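# Load blue-band cartridge into sealant gun and leave it on table

## Task

Put the cartridge marked with the wide blue band into the sealant gun so it sits pushed all the way forward into the cup of the front ring, with its nozzle sticking out through that ring. The plunger rod can only be drawn back while the small thumb plate on the rod, just behind the handle, is held pressed toward the gun's front. The loaded gun must end up resting on the table itself, not leaning on or lying over anything else. When finished, state that you are done.

## Robot and tools

Robot: two arms, left_arm and right_arm, each a six-joint arm with a parallel two-finger gripper. Both bases sit on tilted plates carried by one metal frame behind them; a 'too close' message treats each plate and its half of the frame as part of that arm. Calibrated root poses: left_arm at (+0.038, +0.255, +0.290) m, quat_wxyz (+0.867, -0.069, +0.493, +0.015); right_arm at (-0.047, -0.186, +0.290) m, quat_wxyz (+0.867, +0.056, +0.495, +0.008).

Scene frame: origin at table-top height, midway between the nominal bases; +x points out over the table, +z up, left_arm on the +y side (arm names do not match image sides). Results give each gripper's end_effector_position (m) and end_effector_quat_wxyz in this frame; these may be off by a few cm. That point lies between the finger pads, about 1 cm behind the tips. Gripper axes: fingers point along +z, they open and close along y.

Command row (used by execute_actions and move): 14 numbers, each in [-1, 1], always all 14 even if one arm stays still. Order: left_arm dx, dy, dz, rx, ry, rz, opening, then right_arm the same seven. The six motion numbers are an offset, not a pose: they are measured from that arm's Hand target as it was when the action or move began, expressed in the Hand target's own axes. Scale: 1.0 = 0.6 m for dx/dy/dz and 180 degrees for rotation; rx, ry, rz form one rotation vector. Every row in a list counts from that same starting Hand target, not from the previous row; sending the same offset in a new call moves further again. All zeros re-requests the current Hand target. Opening is absolute: +1 fully open (0.094 m), -1 closed. The controller clips each step to within 100 mm and 20 degrees of the measured pose.

execute_actions(actions, cameras): actions is a list holding one item or nothing. [] just reports state (with pictures). {"rows": [...], "steps": n} runs up to 15 rows, n from 6 to 15 control steps of 1/30 s; the last row repeats if rows run out. {"steps": n} alone waits up to 300 steps counted from the previous result, reply time included. The result is taken 6 steps before the action ends; those steps finish while you think. cameras: names list, ["all"], or []; pictures arrive only for an empty list or when requested.

move(target, speed, blend, blocking, cameras): straight-line path for each gripper to its offset in target (one 14-number row, or a list of up to 15 rows, all counted from the same Hand targets). speed in m/s, 0.002 to 0.5, default 0.25 (rotation limited to twice that in rad/s); one value or one per target. blend in m rounds corners of a list. All paths finish together, at least 0.5 s, capped at 10 s. Paths do not avoid obstacles or the other arm; faster moves lag and overshoot more and strike harder. Avoid routing a gripper close to its own base, which can flip the shoulder. Openings in the first target are sent at the start; later openings are applied after the arms come to rest at that target. blocking=false returns about 0.5 s after start. The result adds a 'move:' line: done, off_target, moving, held, fault, plus limits (paced = pose clipped, held = a check withheld steps). Done means at rest within 10 mm and 2 degrees; it says nothing about contact.

wait(seconds 0 to 10, cameras): lets time pass, ends early if a move finishes. stop(cameras): brakes the running move; needs braking room. zoom_image(camera, region [x0, y0, x1, y1], at most 504x504 px) enlarges part of a camera's latest image. Cameras: cam_high, cam_low, cam_left_wrist, cam_right_wrist, all 672x504. read_manual(section="licences") only returns licence text. finished_scene(scene) with the current scene number ends the scene irreversibly; call it once the gun is loaded and resting on the table.

Result lines: Hand target is the pose the next offsets start from; the gripper may rest short of it through friction or weight (a centimetre or more is normal, not a sign of contact). To stop pushing on something, command the target back past the gripper. grip_measured uses the opening scale; on a hard part it reads up to about 0.064 below the part's width, and it tracks your command, so it will not reveal the moment of contact. To release, command an opening well above grip_measured. Close slowly on fragile items. Joint torques follow Joint positions order, include gravity, and joints 1 to 3 wrap at ±28 N m. Joint velocities 'within noise' means that arm is still.

Cautions: do not drop items, release parts while they move, slam, or push hard; never let the arms collide or squeeze between each other; nothing may fall or be left off the table. Motors heat when holding loads, stretched out, or pressing on unreachable poses: MOTOR HOT appears at 75 °C, at 90 °C that arm folds and idles for the rest of the scene. Brief external tugs on held parts or nudges to loose objects can happen.

Each tool is called as name([rows], argument=value, ...), one row to a line, values as JSON.

## Session

execute_actions(actions=[], cameras=["all"])

Scene clock: 0.00 s of 5500.00 s.
left_arm: end_effector_position=(+0.1654, +0.0543, +0.1886) grip_measured=+1.000 end_effector_quat_wxyz=(+0.159, +0.490, +0.646, -0.563) | right_arm: end_effector_position=(+0.5536, -0.3571, +0.1401) grip_measured=+1.000 end_effector_quat_wxyz=(+0.177, +0.441, +0.871, -0.127)
Joint positions: left_arm=[-0.392 1.208 0.193 0.086 0.772 1.245 0.094] | right_arm=[-0.284 1.507 1.842 -0.598 0.208 0.743 0.094]
Joint velocities: within noise
Joint torques (N m): no reading
Motor temperatures (°C): left_arm=[27 29 30 31 26 27 29] | right_arm=[25 31 30 30 28 27 26]
Heat: left arm: 31 °C; right arm: 31 °C.
Hand target: left_arm +0.1637, +0.0527, +0.1930; +0.163, +0.487, +0.639, -0.572 | right_arm +0.5623, -0.3614, +0.1551; +0.198, +0.444, +0.864, -0.131

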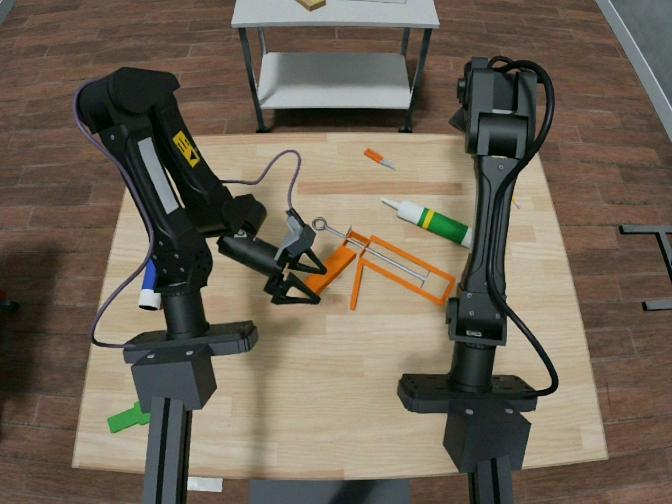

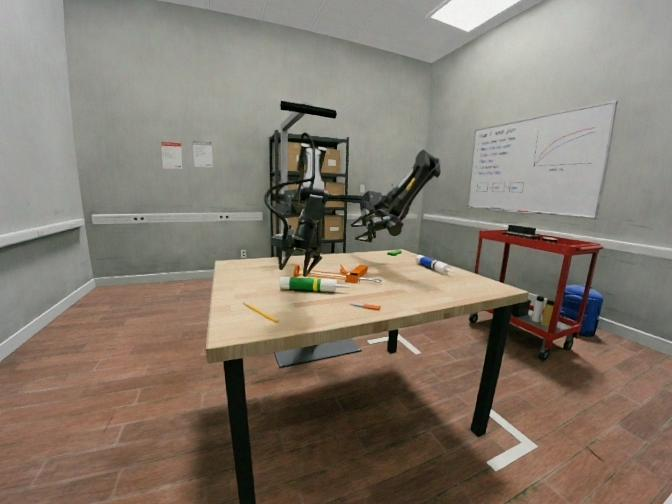

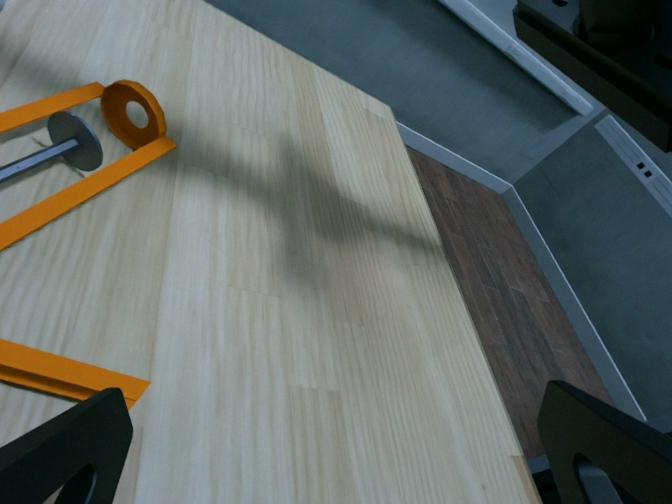

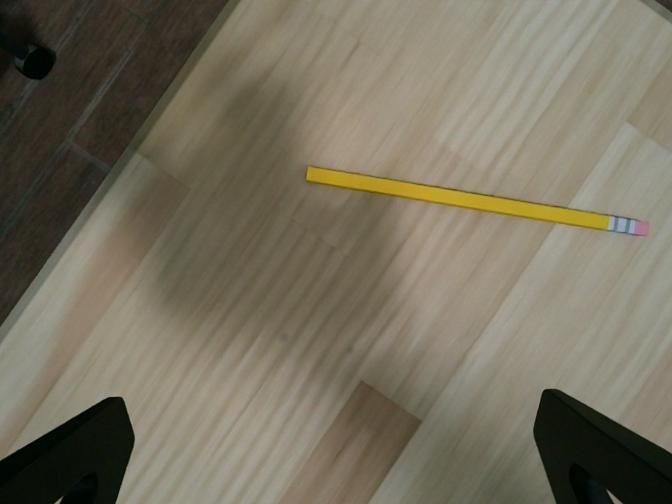

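zoom_image(camera="cam_high", region=[240, 130, 540, 330])

zoom_image(camera="cam_high", region=[90, 130, 290, 330])

zoom_image(camera="cam_low", region=[200, 200, 500, 350])

Scaled by 1.680 from the camera's 672x504 image, which has a finer 960x720 frame.

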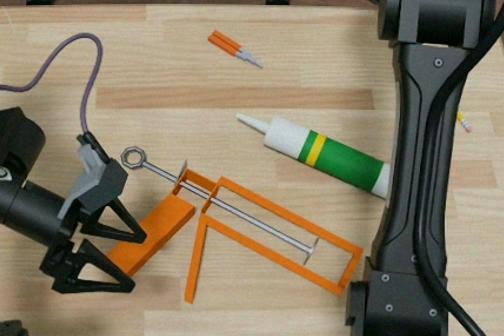

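Scaled by 2.520 from the camera's 672x504 image, which has a finer 960x720 frame.

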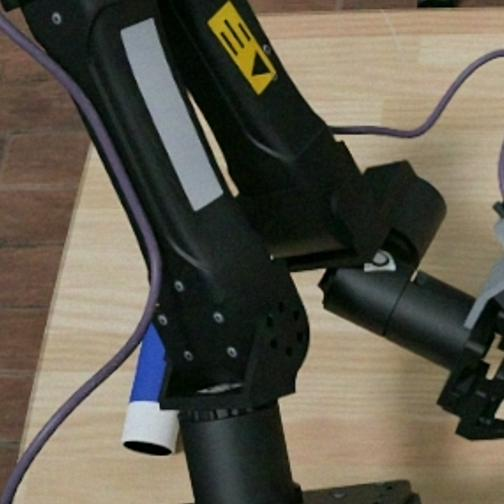

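Scaled by 1.680 from the camera's 672x504 image, which has a finer 960x720 frame.

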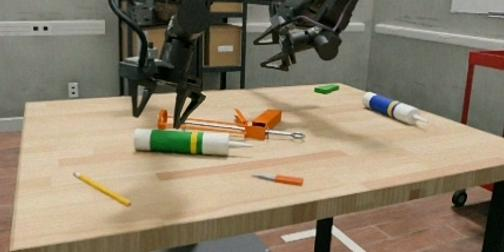

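move(target=[0.0198, 0.030, -0.6066, -0.4155, 0.1184, -0.3538, 1, 0.336, -0.115, -0.439, -0.0495, 0.1456, -0.1362, 1])

Scene clock: 9.97 s of 5500.00 s.
left_arm: end_effector_position=(+0.2952, +0.3785, +0.2771) grip_measured=+1.000 end_effector_quat_wxyz=(-0.042, +0.003, +0.999, +0.023) | right_arm: end_effector_position=(+0.3332, -0.1478, +0.2964) grip_measured=+1.000 end_effector_quat_wxyz=(-0.010, +0.248, +0.969, +0.005)
Joint positions: left_arm=[1.644 0.756 0.924 -1.566 0.958 1.562 0.094] | right_arm=[1.046 0.856 1.3 -1.427 0.895 1.269 0.094]
Joint velocities: within noise
Joint torques (N m): left_arm=[0.46 0.49 3.74 0.19 0.16 -0.05] | right_arm=[0.9 -1.65 5.87 -0.12 0.2 0.08]
Motor temperatures (°C): left_arm=[27 29 30 31 26 27 29] | right_arm=[25 39 31 30 28 27 26]
Heat: left arm: 31 °C; right arm: 39 °C.
Hand target: left_arm +0.3001, +0.3794, +0.2797; +0.000, +0.001, +1.000, +0.000 | right_arm +0.3399, -0.1507, +0.2997; +0.000, +0.254, +0.967, +0.000
Off the commanded pose: left_arm 0.006 m, 5 deg | right_arm 0.008 m, 1 deg.
joint sent to its limit (left arm) — joint 4 (wrist pitch), lower limit.
Kept back: nothing.
move: off_target (left_arm)
camera_calibration:
cam_left_wrist: T_world_to_cam=[[-0.0218441, -0.999129, -0.0355633, 0.395356], [-0.866808, 0.00120235, 0.498641, 0.155613], [-0.498164, 0.0417189, -0.866079, 0.45818], [0, 0, 0, 1]] pos_world=[0.371771, 0.37571, 0.333285]
cam_right_wrist: T_world_to_cam=[[-0.502725, -0.864443, -0.00225631, 0.0396595], [-0.770721, 0.447035, 0.454035, 0.230454], [-0.391479, 0.229994, -0.890981, 0.517387], [0, 0, 0, 1]] pos_world=[0.4001, -0.187733, 0.356438]

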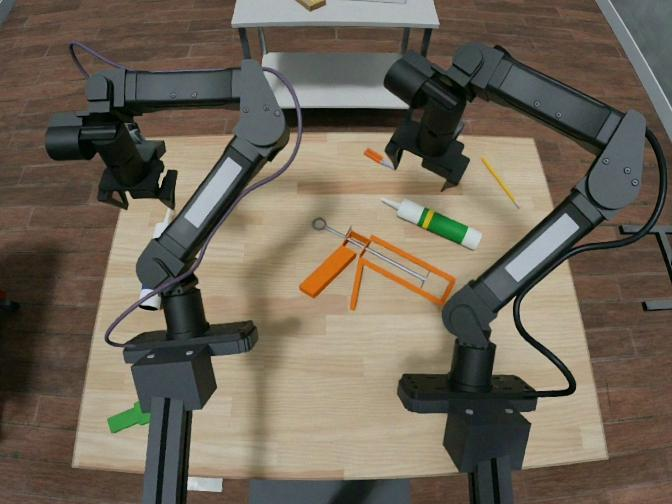

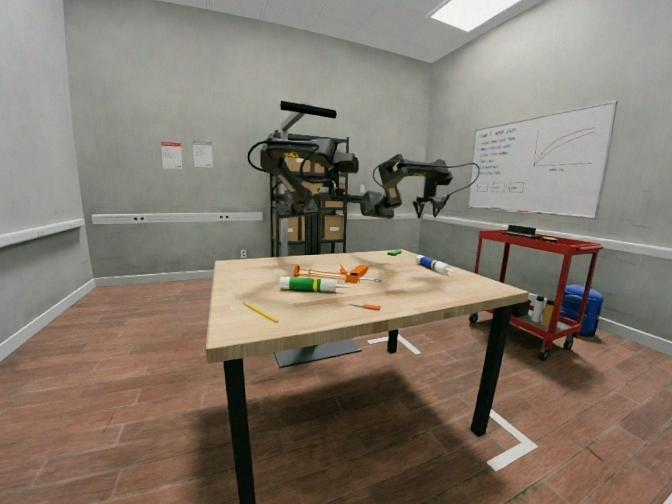

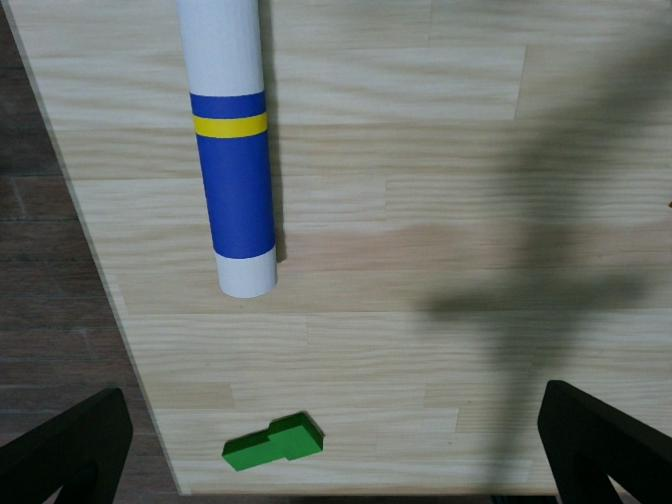

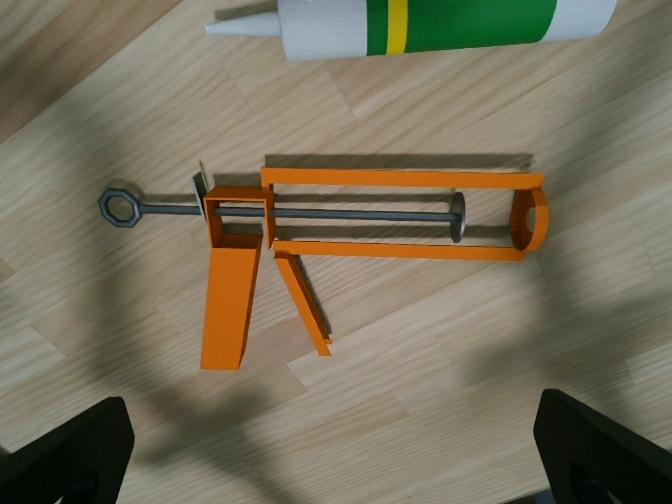

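zoom_image(camera="cam_right_wrist", region=[80, 130, 340, 390])

zoom_image(camera="cam_right_wrist", region=[330, 90, 590, 310])

Scaled by 1.938 from the camera's 672x504 image, which has a finer 960x720 frame.

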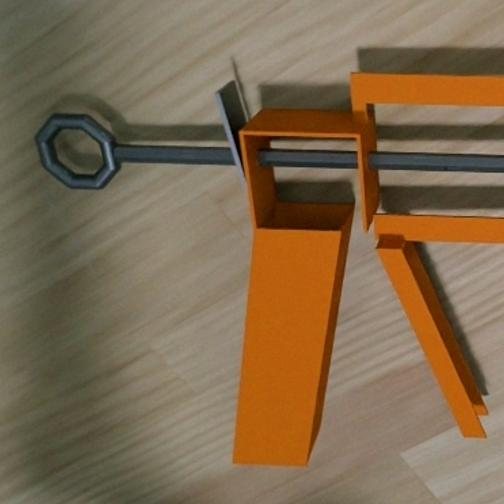

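Scaled by 1.938 from the camera's 672x504 image, which has a finer 960x720 frame.

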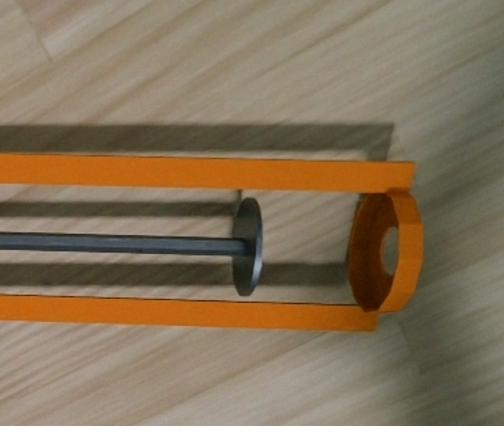

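zoom_image(camera="cam_low", region=[270, 245, 400, 305])

zoom_image(camera="cam_low", region=[380, 240, 480, 290])

zoom_image(camera="cam_high", region=[290, 200, 470, 330])

Scaled by 3.877 from the camera's 672x504 image, which has a finer 960x720 frame.

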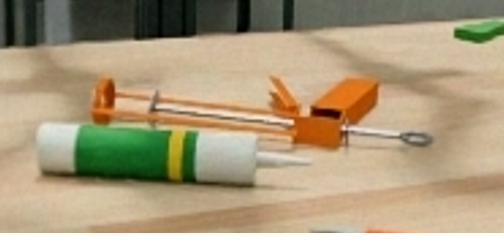

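Scaled by 5.040 from the camera's 672x504 image, which has a finer 960x720 frame.

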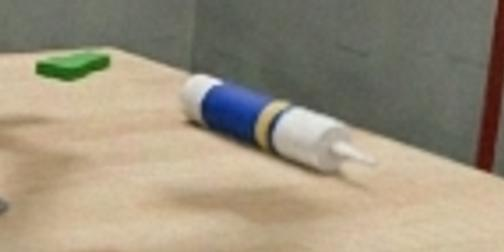

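Scaled by 2.800 from the camera's 672x504 image, which has a finer 960x720 frame.

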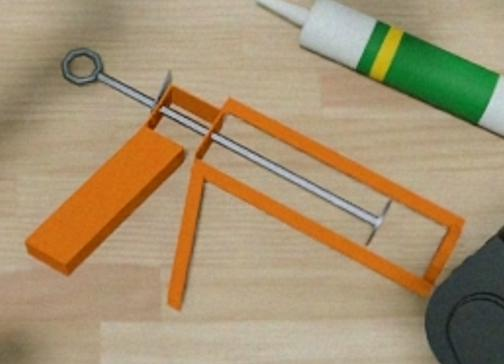

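move([
  [-0.083,0,0.267,0,0,0,1, 0.083,0.180,0.2,0,0,0.0139,0.3],
  [-0.233,-0.433,0.217,0.0563,0.1014,-0.3196,0.6, 0.083,0.180,0.2995,0,0,0.0139,0.0],
], blend=0.03)

Scene clock: 28.57 s of 5500.00 s.
left_arm: end_effector_position=(+0.4427, +0.1253, +0.1547) grip_measured=+0.602 end_effector_quat_wxyz=(-0.145, -0.485, +0.858, -0.093) | right_arm: end_effector_position=(+0.3525, -0.0354, +0.1274) grip_measured=+0.001 end_effector_quat_wxyz=(+0.001, +0.281, +0.960, +0.001)
Joint positions: left_arm=[-0.549 1.233 1.21 -0.707 -0.231 -1.288 0.075] | right_arm=[0.692 1.326 1.118 -0.494 0.679 0.957 0.047]
Joint velocities: within noise
Joint torques (N m): left_arm=[-3.56 -7.02 5.34 0.06 0.03 -0.08] | right_arm=[2.44 -5.08 2.8 0.46 -0.09 -0.14]
Motor temperatures (°C): left_arm=[27 29 31 30 26 27 29] | right_arm=[25 35 31 30 28 27 26]
Heat: left arm: 31 °C; right arm: 35 °C.
Hand target: left_arm +0.4395, +0.1194, +0.1497; -0.152, -0.478, +0.861, -0.084 | right_arm +0.3497, -0.0322, +0.1200; +0.000, +0.275, +0.961, +0.000
Off the commanded pose: left_arm 0.008 m, 2 deg | right_arm 0.008 m, 1 deg.
Kept back: nothing.
move: done
camera_calibration:
cam_left_wrist: T_world_to_cam=[[0.851908, -0.522659, 0.032859, -0.315801], [-0.3903, -0.591831, 0.705267, 0.176211], [-0.349167, -0.613648, -0.70818, 0.427997], [0, 0, 0, 1]] pos_world=[0.487251, 0.201871, 0.1892]
cam_right_wrist: T_world_to_cam=[[-0.561166, -0.827703, 0.0008766, 0.16763], [-0.745825, 0.506113, 0.433122, 0.267864], [-0.35894, 0.2424, -0.901335, 0.338785], [0, 0, 0, 1]] pos_world=[0.415451, -0.0789435, 0.189194]

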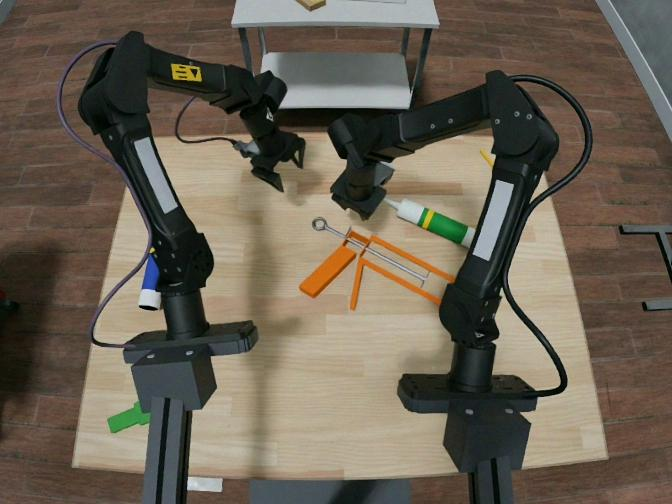

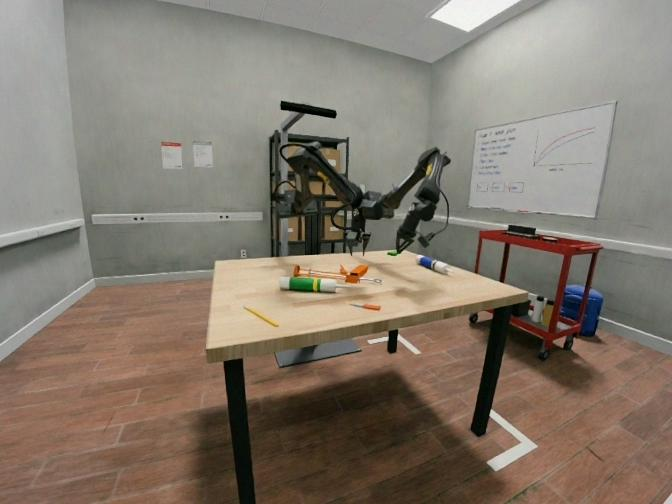

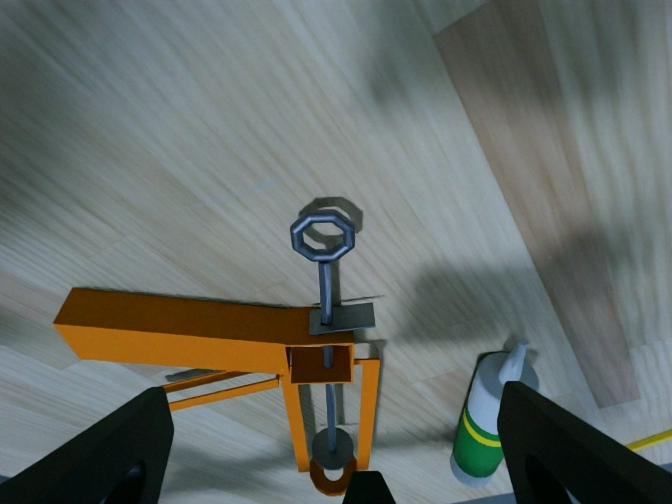

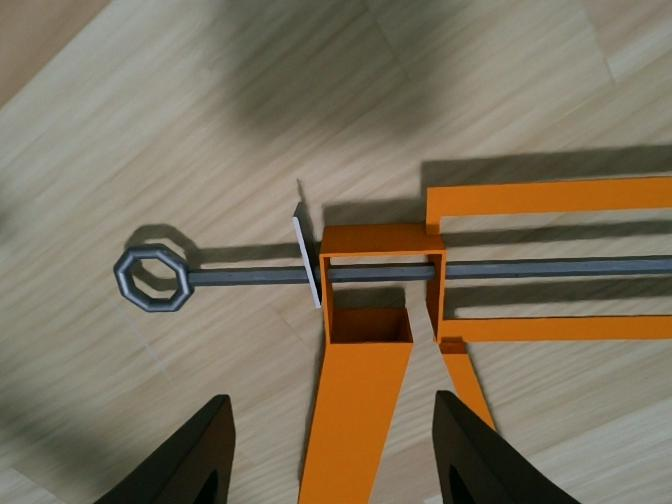

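move(target=[0,0,0,0,0,0,0.6, 0.009,0.0124,0.1167,0,0,0,0.0], speed=0.12, cameras=["cam_right_wrist","cam_left_wrist"])

Scene clock: 30.80 s of 5500.00 s.
left_arm: end_effector_position=(+0.4428, +0.1253, +0.1547) grip_measured=+0.602 end_effector_quat_wxyz=(-0.144, -0.485, +0.858, -0.093) | right_arm: end_effector_position=(+0.3437, -0.0269, +0.0552) grip_measured=+0.001 end_effector_quat_wxyz=(-0.007, +0.277, +0.961, -0.006)
Joint positions: left_arm=[-0.549 1.233 1.21 -0.707 -0.231 -1.288 0.075] | right_arm=[0.575 1.524 1.111 -0.259 0.59 0.869 0.047]
Joint velocities: within noise
Joint torques (N m): left_arm=[-3.58 -7.02 5.33 0.07 0.03 -0.07] | right_arm=[2.97 -5.98 3.58 0.45 -0.1 -0.15]
Motor temperatures (°C): left_arm=[27 29 32 30 26 27 29] | right_arm=[25 35 31 30 28 27 26]
Heat: left arm: 32 °C; right arm: 35 °C.
Hand target: left_arm +0.4396, +0.1194, +0.1497; -0.152, -0.478, +0.861, -0.084 | right_arm +0.3492, -0.0230, +0.0501; +0.000, +0.275, +0.961, +0.000
Off the commanded pose: left_arm 0.008 m, 2 deg | right_arm 0.008 m, 1 deg.
Kept back: nothing.
move: done
camera_calibration:
cam_left_wrist: T_world_to_cam=[[0.852005, -0.522482, 0.0331635, -0.316051], [-0.3904, -0.591861, 0.705187, 0.176295], [-0.348819, -0.61377, -0.708245, 0.427962], [0, 0, 0, 1]] pos_world=[0.487384, 0.201881, 0.189263]
cam_right_wrist: T_world_to_cam=[[-0.553092, -0.832926, 0.0179768, 0.165923], [-0.742717, 0.502735, 0.4423, 0.286566], [-0.377441, 0.231281, -0.896687, 0.274295], [0, 0, 0, 1]] pos_world=[0.408138, -0.0693045, 0.116226]
Images, in order (width x height): cam_left_wrist 672x504, cam_right_wrist 672x504.

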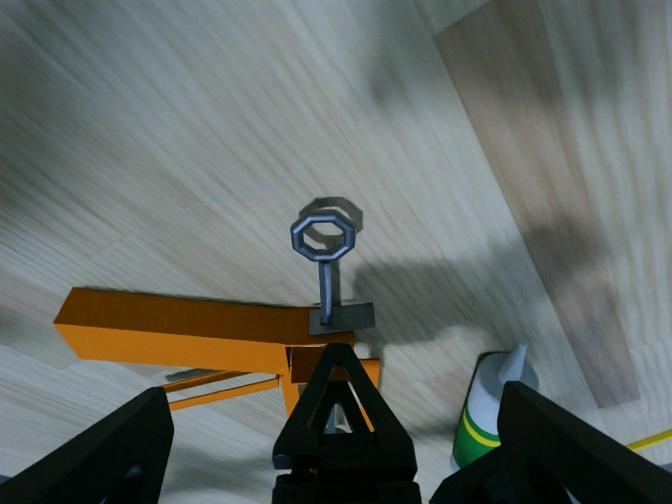

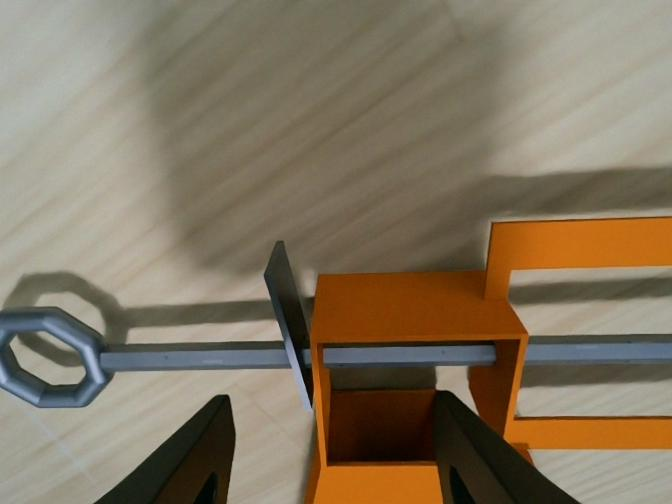

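move(target=[0,0,0,0,0,0,0.6, -0.0067,0.0113,0.032,0,0,0,0.0], speed=0.06, cameras=["cam_right_wrist","cam_left_wrist"])

zoom_image(camera="cam_left_wrist", region=[230, 180, 430, 380])

Scene clock: 32.43 s of 5500.00 s.
left_arm: end_effector_position=(+0.4428, +0.1253, +0.1547) grip_measured=+0.602 end_effector_quat_wxyz=(-0.145, -0.485, +0.857, -0.093) | right_arm: end_effector_position=(+0.3468, -0.0235, +0.0369) grip_measured=+0.001 end_effector_quat_wxyz=(-0.011, +0.274, +0.962, -0.007)
Joint positions: left_arm=[-0.549 1.233 1.21 -0.707 -0.231 -1.289 0.075] | right_arm=[0.548 1.59 1.153 -0.235 0.567 0.849 0.047]
Joint velocities: within noise
Joint torques (N m): left_arm=[-3.58 -7.02 5.34 0.07 0.03 -0.06] | right_arm=[3.03 -6.01 4.19 0.5 -0.08 -0.15]
Motor temperatures (°C): left_arm=[27 29 32 30 26 27 29] | right_arm=[25 35 31 30 28 27 26]
Heat: left arm: 32 °C; right arm: 35 °C.
Hand target: left_arm +0.4396, +0.1194, +0.1497; -0.152, -0.478, +0.861, -0.084 | right_arm +0.3562, -0.0194, +0.0309; +0.000, +0.275, +0.961, +0.000
Off the commanded pose: left_arm 0.008 m, 2 deg | right_arm 0.012 m, 2 deg.
Kept back: nothing.
move: off_target (right_arm)
camera_calibration:
cam_left_wrist: T_world_to_cam=[[0.852774, -0.52126, 0.032645, -0.316464], [-0.38922, -0.592593, 0.705224, 0.175858], [-0.34826, -0.614102, -0.708233, 0.427754], [0, 0, 0, 1]] pos_world=[0.487289, 0.201937, 0.189261]
cam_right_wrist: T_world_to_cam=[[-0.548182, -0.83605, 0.0227273, 0.168822], [-0.741726, 0.498533, 0.448673, 0.294626], [-0.386443, 0.229097, -0.893407, 0.261207], [0, 0, 0, 1]] pos_world=[0.412019, -0.0655792, 0.0973362]
Images, in order (width x height): cam_left_wrist 672x504, cam_right_wrist 672x504.

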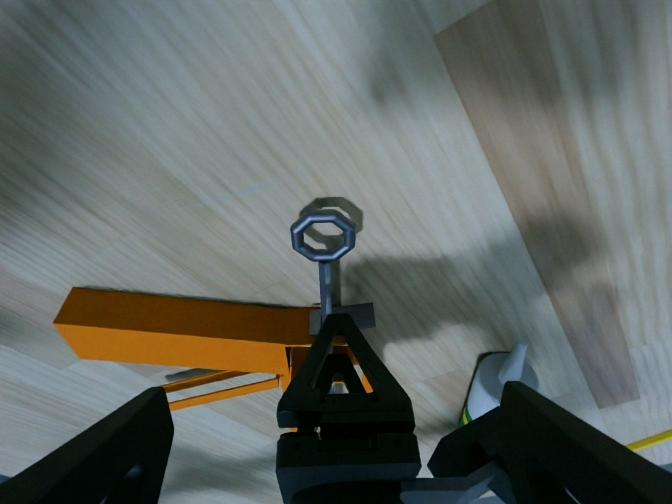

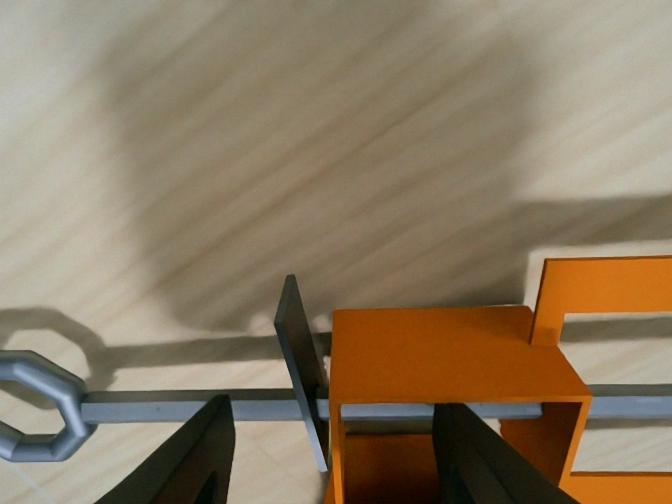

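Scaled by 2.520 from the camera's 672x504 image, which has a finer 960x720 frame.

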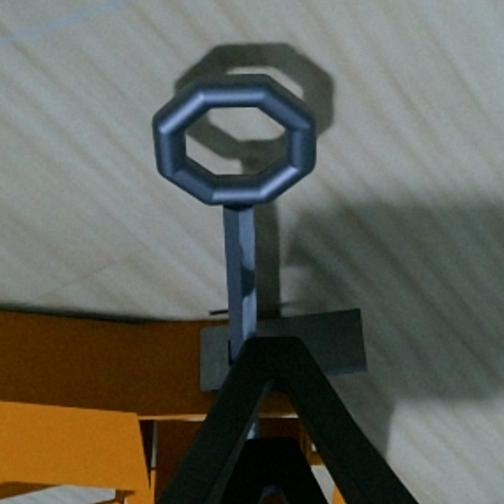

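move(target=[0,0,0,0,0,0,0.6, 0,0,0,0,0,0,-0.6], speed=0.05, cameras=["cam_right_wrist","cam_left_wrist"])

move(target=[0,0,0,0,0,0,0.6, 0,0,0,0,0,0,-1], speed=0.05, cameras=["cam_right_wrist","cam_left_wrist","cam_high"])

Scene clock: 33.87 s of 5500.00 s.
left_arm: end_effector_position=(+0.4425, +0.1254, +0.1548) grip_measured=+0.602 end_effector_quat_wxyz=(-0.145, -0.485, +0.857, -0.093) | right_arm: end_effector_position=(+0.3468, -0.0230, +0.0369) grip_measured=-0.599 end_effector_quat_wxyz=(-0.011, +0.274, +0.962, -0.006)
Joint positions: left_arm=[-0.549 1.233 1.21 -0.709 -0.231 -1.289 0.075] | right_arm=[0.548 1.59 1.154 -0.235 0.564 0.849 0.019]
Joint velocities: within noise
Joint torques (N m): left_arm=[-3.58 -7.02 5.33 0.07 0.03 -0.07] | right_arm=[3.04 -6 4.19 0.5 -0.07 -0.15]
Motor temperatures (°C): left_arm=[27 29 32 30 26 27 29] | right_arm=[25 35 31 30 28 27 26]
Heat: left arm: 32 °C; right arm: 35 °C.
Hand target: left_arm +0.4396, +0.1194, +0.1497; -0.152, -0.478, +0.861, -0.084 | right_arm +0.3562, -0.0193, +0.0309; +0.000, +0.275, +0.961, +0.000
Off the commanded pose: left_arm 0.008 m, 2 deg | right_arm 0.012 m, 2 deg.
Kept back: nothing.
move: off_target (right_arm)
camera_calibration:
cam_left_wrist: T_world_to_cam=[[0.852384, -0.521972, 0.0314197, -0.315655], [-0.388819, -0.592475, 0.705544, 0.175516], [-0.349659, -0.613611, -0.707969, 0.428228], [0, 0, 0, 1]] pos_world=[0.487037, 0.201991, 0.189255]
cam_right_wrist: T_world_to_cam=[[-0.548406, -0.83596, 0.0205166, 0.169449], [-0.741325, 0.497383, 0.450607, 0.294109], [-0.386894, 0.231906, -0.892487, 0.261302], [0, 0, 0, 1]] pos_world=[0.412054, -0.0652301, 0.0972045]
Images, in order (width x height): cam_left_wrist 672x504, cam_right_wrist 672x504.

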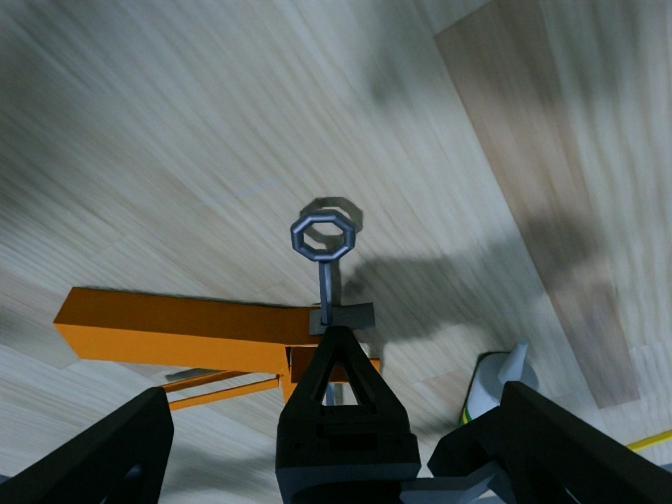

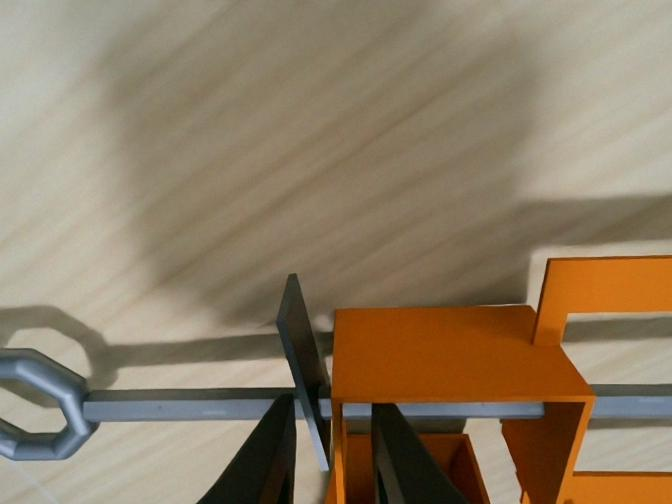

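Scene clock: 34.57 s of 5500.00 s.
left_arm: end_effector_position=(+0.4425, +0.1254, +0.1548) grip_measured=+0.602 end_effector_quat_wxyz=(-0.145, -0.485, +0.857, -0.093) | right_arm: end_effector_position=(+0.3487, -0.0224, +0.0372) grip_measured=-0.975 end_effector_quat_wxyz=(-0.009, +0.267, +0.964, -0.004)
Joint positions: left_arm=[-0.549 1.233 1.21 -0.709 -0.231 -1.289 0.075] | right_arm=[0.549 1.59 1.156 -0.232 0.564 0.831 0.001]
Joint velocities: within noise
Joint torques (N m): left_arm=[-3.58 -7.02 5.33 0.07 0.03 -0.07] | right_arm=[2.97 -6 4.01 0.48 -0.04 -0.1]
Motor temperatures (°C): left_arm=[27 29 32 30 26 27 29] | right_arm=[25 35 31 30 28 27 26]
Heat: left arm: 32 °C; right arm: 35 °C.
Hand target: left_arm +0.4396, +0.1194, +0.1497; -0.152, -0.478, +0.861, -0.084 | right_arm +0.3563, -0.0194, +0.0309; +0.000, +0.275, +0.961, +0.000
Off the commanded pose: left_arm 0.008 m, 2 deg | right_arm 0.010 m, 2 deg.
Kept back: nothing.
move: done
camera_calibration:
cam_left_wrist: T_world_to_cam=[[0.852384, -0.521972, 0.0314197, -0.315655], [-0.388819, -0.592475, 0.705544, 0.175516], [-0.349659, -0.613611, -0.707969, 0.428228], [0, 0, 0, 1]] pos_world=[0.487037, 0.201991, 0.189255]
cam_right_wrist: T_world_to_cam=[[-0.535456, -0.844406, 0.0162698, 0.166345], [-0.751022, 0.484874, 0.448178, 0.298251], [-0.386333, 0.227761, -0.893796, 0.261892], [0, 0, 0, 1]] pos_world=[0.414241, -0.0637998, 0.0977021]
Images, in order (width x height): cam_high 672x504, cam_left_wrist 672x504, cam_right_wrist 672x504.

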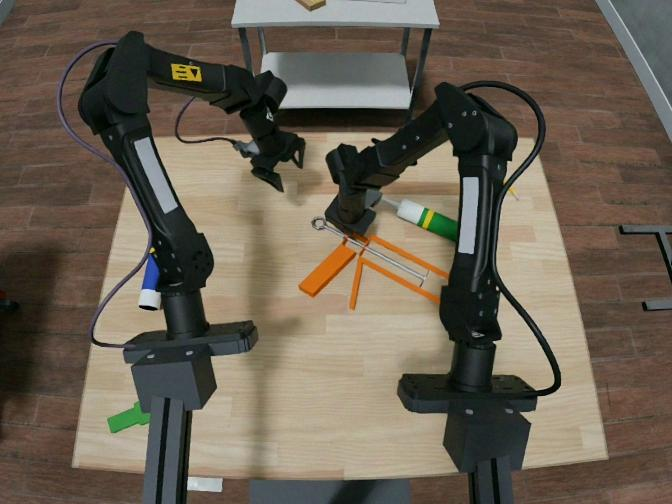

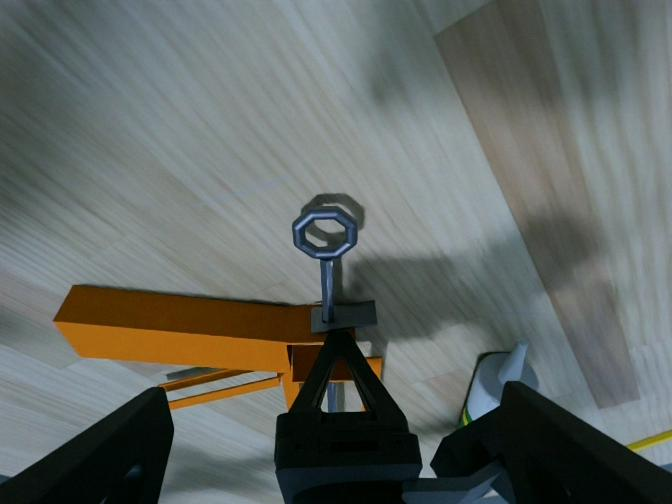

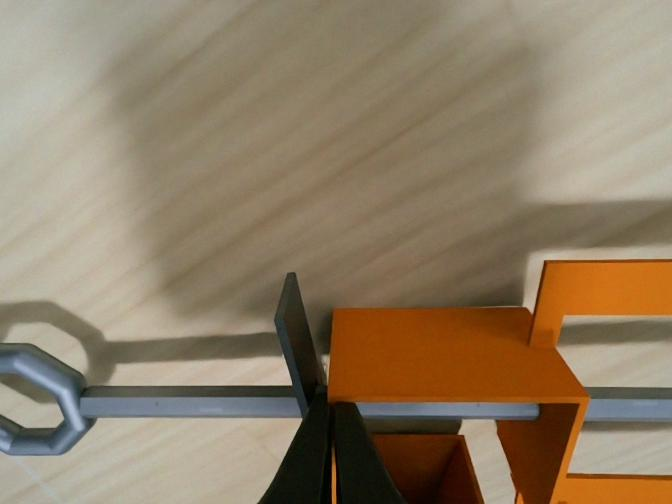

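zoom_image(camera="cam_right_wrist", region=[240, 250, 480, 504])

zoom_image(camera="cam_left_wrist", region=[260, 280, 420, 420])

Scaled by 1.984 from the camera's 672x504 image, which has a finer 960x720 frame.

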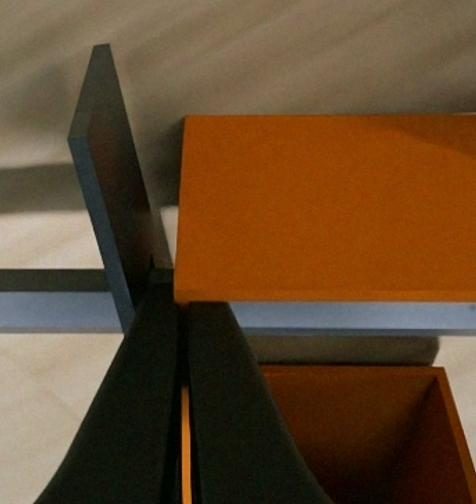

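Scaled by 3.150 from the camera's 672x504 image, which has a finer 960x720 frame.

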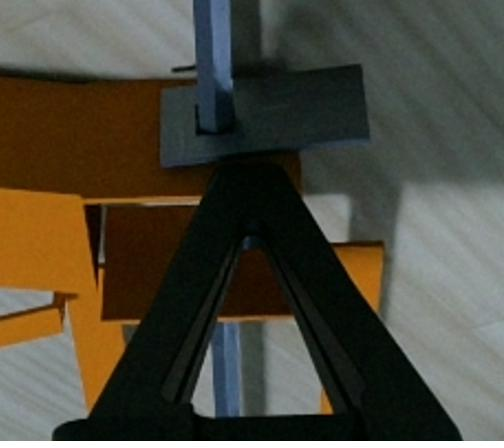

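move(target=[0,0,0,0,0,0,0.6, 0,0,0,0,0,0,-0.3], speed=0.05, cameras=[])

move(target=[0,0,0,0,0,0,0.6, 0,0,0.012,0,0,0,-0.3], speed=0.03, cameras=["cam_right_wrist","cam_left_wrist"])

zoom_image(camera="cam_right_wrist", region=[220, 250, 500, 504])

Scene clock: 40.60 s of 5500.00 s.
left_arm: end_effector_position=(+0.4425, +0.1254, +0.1548) grip_measured=+0.602 end_effector_quat_wxyz=(-0.145, -0.486, +0.857, -0.093) | right_arm: end_effector_position=(+0.3489, -0.0220, +0.0371) grip_measured=-0.301 end_effector_quat_wxyz=(-0.010, +0.268, +0.963, -0.003)
Joint positions: left_arm=[-0.549 1.233 1.21 -0.709 -0.231 -1.291 0.075] | right_arm=[0.548 1.59 1.156 -0.23 0.561 0.832 0.033]
Joint velocities: within noise
Joint torques (N m): left_arm=[-3.56 -7.02 5.34 0.07 0.03 -0.07] | right_arm=[3 -6 4.03 0.47 -0.04 -0.1]
Motor temperatures (°C): left_arm=[27 30 32 30 26 27 29] | right_arm=[25 35 31 30 28 27 26]
Heat: left arm: 32 °C; right arm: 35 °C.
Hand target: left_arm +0.4396, +0.1194, +0.1497; -0.152, -0.478, +0.861, -0.084 | right_arm +0.3563, -0.0195, +0.0309; +0.001, +0.275, +0.961, +0.000
Off the commanded pose: left_arm 0.008 m, 2 deg | right_arm 0.010 m, 1 deg.
Kept back: nothing.
move: done
No camera images: "cameras" was empty.

Scene clock: 41.30 s of 5500.00 s.
left_arm: end_effector_position=(+0.4425, +0.1254, +0.1548) grip_measured=+0.602 end_effector_quat_wxyz=(-0.145, -0.486, +0.857, -0.093) | right_arm: end_effector_position=(+0.3462, -0.0227, +0.0319) grip_measured=-0.301 end_effector_quat_wxyz=(-0.013, +0.274, +0.962, -0.005)
Joint positions: left_arm=[-0.549 1.233 1.21 -0.709 -0.231 -1.291 0.075] | right_arm=[0.541 1.605 1.157 -0.222 0.556 0.843 0.033]
Joint velocities: within noise
Joint torques (N m): left_arm=[-3.56 -7.02 5.33 0.07 0.03 -0.07] | right_arm=[2.76 -5.64 4.33 0.56 -0.08 -0.17]
Motor temperatures (°C): left_arm=[27 30 32 30 26 27 29] | right_arm=[25 35 31 30 28 27 26]
Heat: left arm: 32 °C; right arm: 35 °C.
Hand target: left_arm +0.4396, +0.1194, +0.1497; -0.152, -0.478, +0.861, -0.084 | right_arm +0.3562, -0.0194, +0.0237; +0.000, +0.275, +0.961, +0.000
Off the commanded pose: left_arm 0.008 m, 2 deg | right_arm 0.013 m, 2 deg.
Kept back: nothing.
move: off_target (right_arm)
camera_calibration:
cam_left_wrist: T_world_to_cam=[[0.853151, -0.520749, 0.0309004, -0.316067], [-0.387639, -0.593207, 0.705579, 0.17508], [-0.349099, -0.613943, -0.707957, 0.42802], [0, 0, 0, 1]] pos_world=[0.486942, 0.202047, 0.189253]
cam_right_wrist: T_world_to_cam=[[-0.547164, -0.836773, 0.0205416, 0.169035], [-0.741171, 0.495762, 0.452643, 0.295579], [-0.388943, 0.232445, -0.891455, 0.257224], [0, 0, 0, 1]] pos_world=[0.41161, -0.0648831, 0.0920395]
Images, in order (width x height): cam_left_wrist 672x504, cam_right_wrist 672x504.

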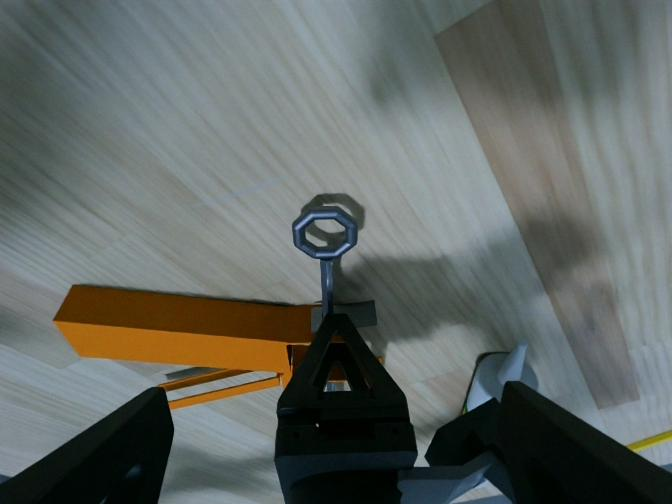

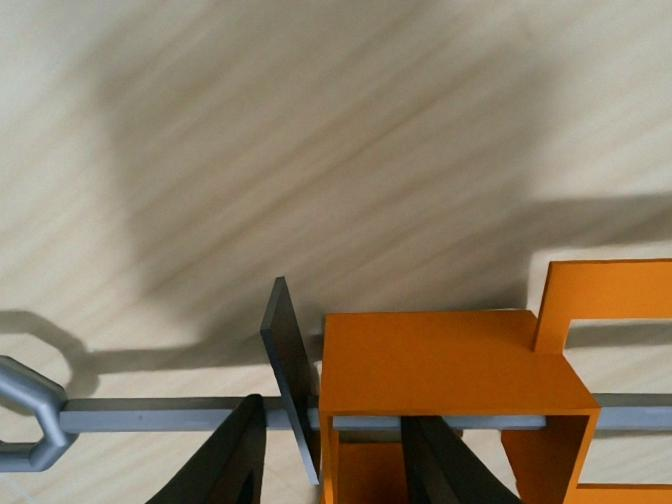

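Scaled by 1.800 from the camera's 672x504 image, which has a finer 960x720 frame.

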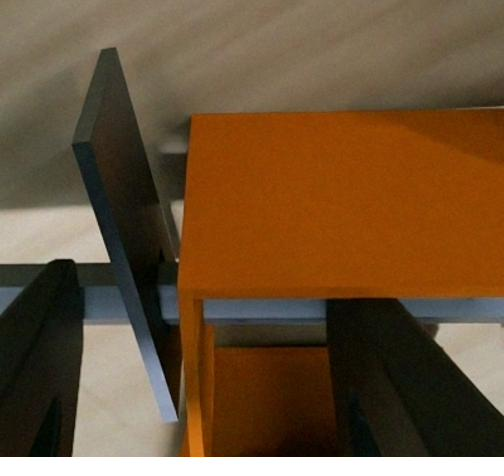

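move(target=[0,0,0,0,0,0,0.6, 0,0,0,0,0,0,-0.8], speed=0.05, cameras=["cam_right_wrist","cam_left_wrist"])

zoom_image(camera="cam_right_wrist", region=[220, 250, 500, 504])

Scene clock: 42.37 s of 5500.00 s.
left_arm: end_effector_position=(+0.4425, +0.1254, +0.1548) grip_measured=+0.602 end_effector_quat_wxyz=(-0.145, -0.486, +0.857, -0.093) | right_arm: end_effector_position=(+0.3482, -0.0215, +0.0316) grip_measured=-0.794 end_effector_quat_wxyz=(-0.011, +0.268, +0.963, -0.002)
Joint positions: left_arm=[-0.549 1.233 1.21 -0.709 -0.231 -1.291 0.075] | right_arm=[0.54 1.606 1.16 -0.216 0.552 0.826 0.01]
Joint velocities: within noise
Joint torques (N m): left_arm=[-3.58 -7.02 5.34 0.07 0.03 -0.07] | right_arm=[2.8 -5.72 4.15 0.51 -0.03 -0.13]
Motor temperatures (°C): left_arm=[27 30 32 30 26 27 29] | right_arm=[25 35 31 30 28 27 26]
Heat: left arm: 32 °C; right arm: 35 °C.
Hand target: left_arm +0.4396, +0.1194, +0.1497; -0.152, -0.478, +0.861, -0.084 | right_arm +0.3563, -0.0194, +0.0236; +0.000, +0.275, +0.961, +0.000
Off the commanded pose: left_arm 0.008 m, 2 deg | right_arm 0.011 m, 2 deg.
Kept back: nothing.
move: off_target (right_arm)
camera_calibration:
cam_left_wrist: T_world_to_cam=[[0.853151, -0.520749, 0.0309004, -0.316067], [-0.387639, -0.593207, 0.705579, 0.17508], [-0.349099, -0.613943, -0.707957, 0.42802], [0, 0, 0, 1]] pos_world=[0.486942, 0.202047, 0.189253]
cam_right_wrist: T_world_to_cam=[[-0.536909, -0.843541, 0.0129301, 0.167643], [-0.749402, 0.483917, 0.451909, 0.299232], [-0.387461, 0.232944, -0.89197, 0.256946], [0, 0, 0, 1]] pos_world=[0.413811, -0.0632431, 0.0917945]
Images, in order (width x height): cam_left_wrist 672x504, cam_right_wrist 672x504.

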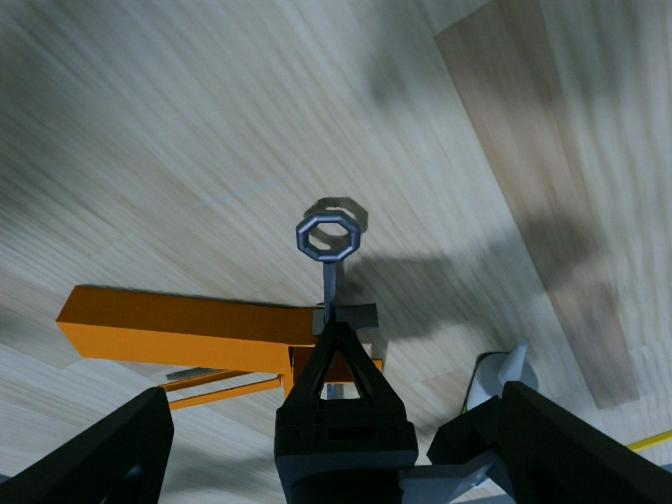

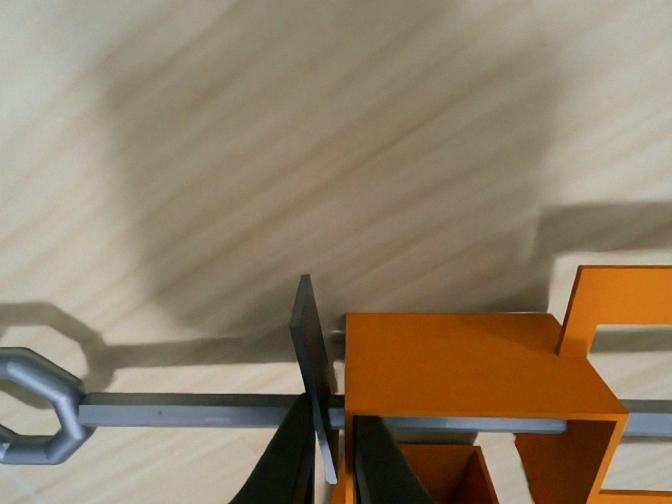

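Scaled by 1.800 from the camera's 672x504 image, which has a finer 960x720 frame.

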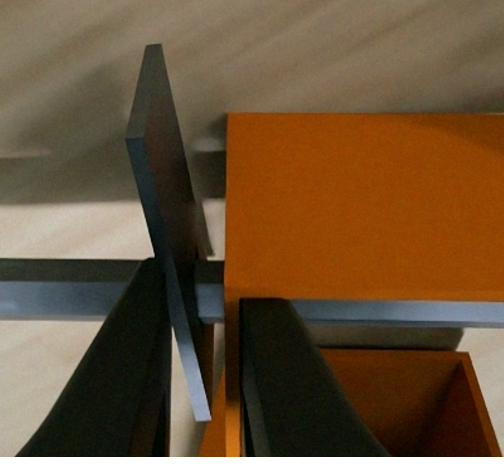

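move(target=[0,0,0,0,0,0,0.6, 0,0,0,0,0,0,-1], speed=0.05, cameras=["cam_right_wrist","cam_left_wrist"])

zoom_image(camera="cam_right_wrist", region=[220, 250, 500, 504])

Scene clock: 43.30 s of 5500.00 s.
left_arm: end_effector_position=(+0.4425, +0.1254, +0.1548) grip_measured=+0.602 end_effector_quat_wxyz=(-0.145, -0.486, +0.857, -0.093) | right_arm: end_effector_position=(+0.3479, -0.0227, +0.0316) grip_measured=-0.914 end_effector_quat_wxyz=(-0.010, +0.272, +0.962, -0.005)
Joint positions: left_arm=[-0.549 1.233 1.21 -0.709 -0.231 -1.291 0.075] | right_arm=[0.54 1.606 1.16 -0.219 0.558 0.837 0.004]
Joint velocities: within noise
Joint torques (N m): left_arm=[-3.56 -7.02 5.34 0.07 0.03 -0.07] | right_arm=[2.8 -5.74 4.12 0.55 -0.03 -0.13]
Motor temperatures (°C): left_arm=[27 30 32 30 26 27 29] | right_arm=[25 35 31 30 28 27 26]
Heat: left arm: 32 °C; right arm: 35 °C.
Hand target: left_arm +0.4396, +0.1194, +0.1497; -0.152, -0.478, +0.861, -0.084 | right_arm +0.3563, -0.0194, +0.0236; +0.000, +0.275, +0.961, +0.000
Off the commanded pose: left_arm 0.008 m, 2 deg | right_arm 0.012 m, 1 deg.
Kept back: nothing.
move: off_target (right_arm)
camera_calibration:
cam_left_wrist: T_world_to_cam=[[0.853151, -0.520749, 0.0309004, -0.316067], [-0.387639, -0.593207, 0.705579, 0.17508], [-0.349099, -0.613943, -0.707957, 0.42802], [0, 0, 0, 1]] pos_world=[0.486942, 0.202047, 0.189253]
cam_right_wrist: T_world_to_cam=[[-0.544442, -0.838582, 0.0190853, 0.168949], [-0.744672, 0.493694, 0.449144, 0.298234], [-0.386066, 0.230321, -0.893255, 0.256606], [0, 0, 0, 1]] pos_world=[0.413136, -0.0646597, 0.0920399]
Images, in order (width x height): cam_left_wrist 672x504, cam_right_wrist 672x504.

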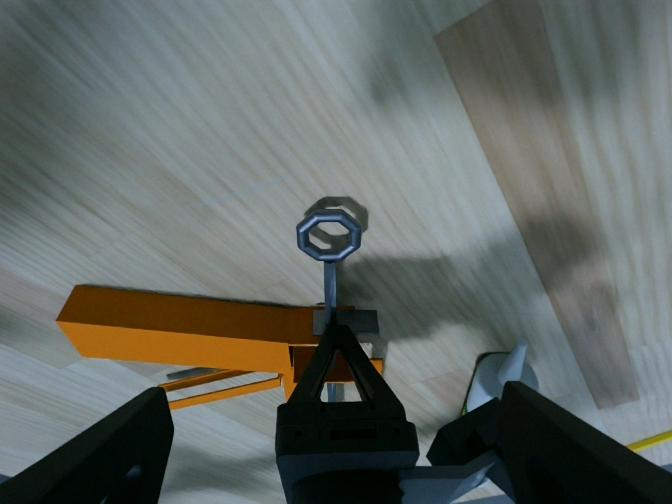

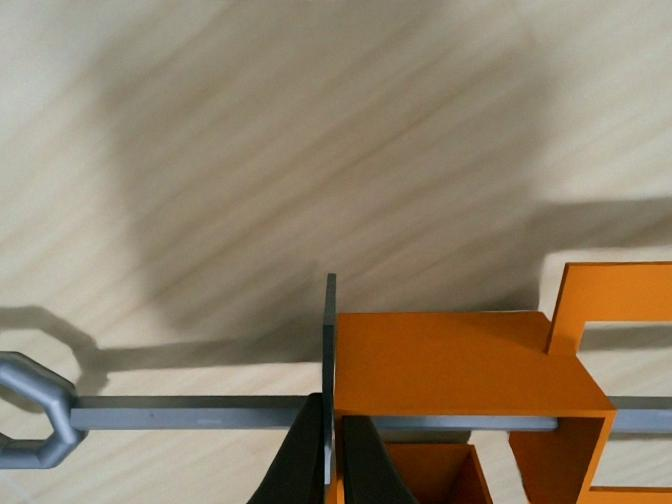

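Scaled by 1.800 from the camera's 672x504 image, which has a finer 960x720 frame.

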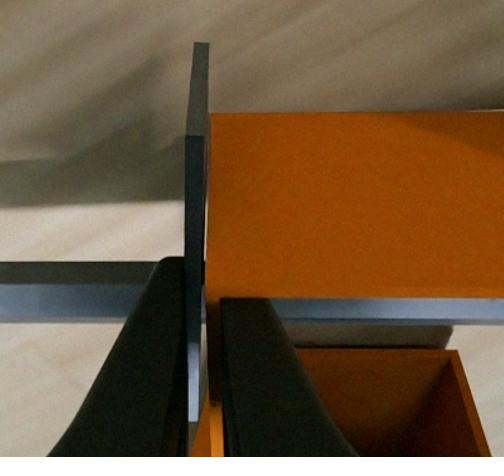

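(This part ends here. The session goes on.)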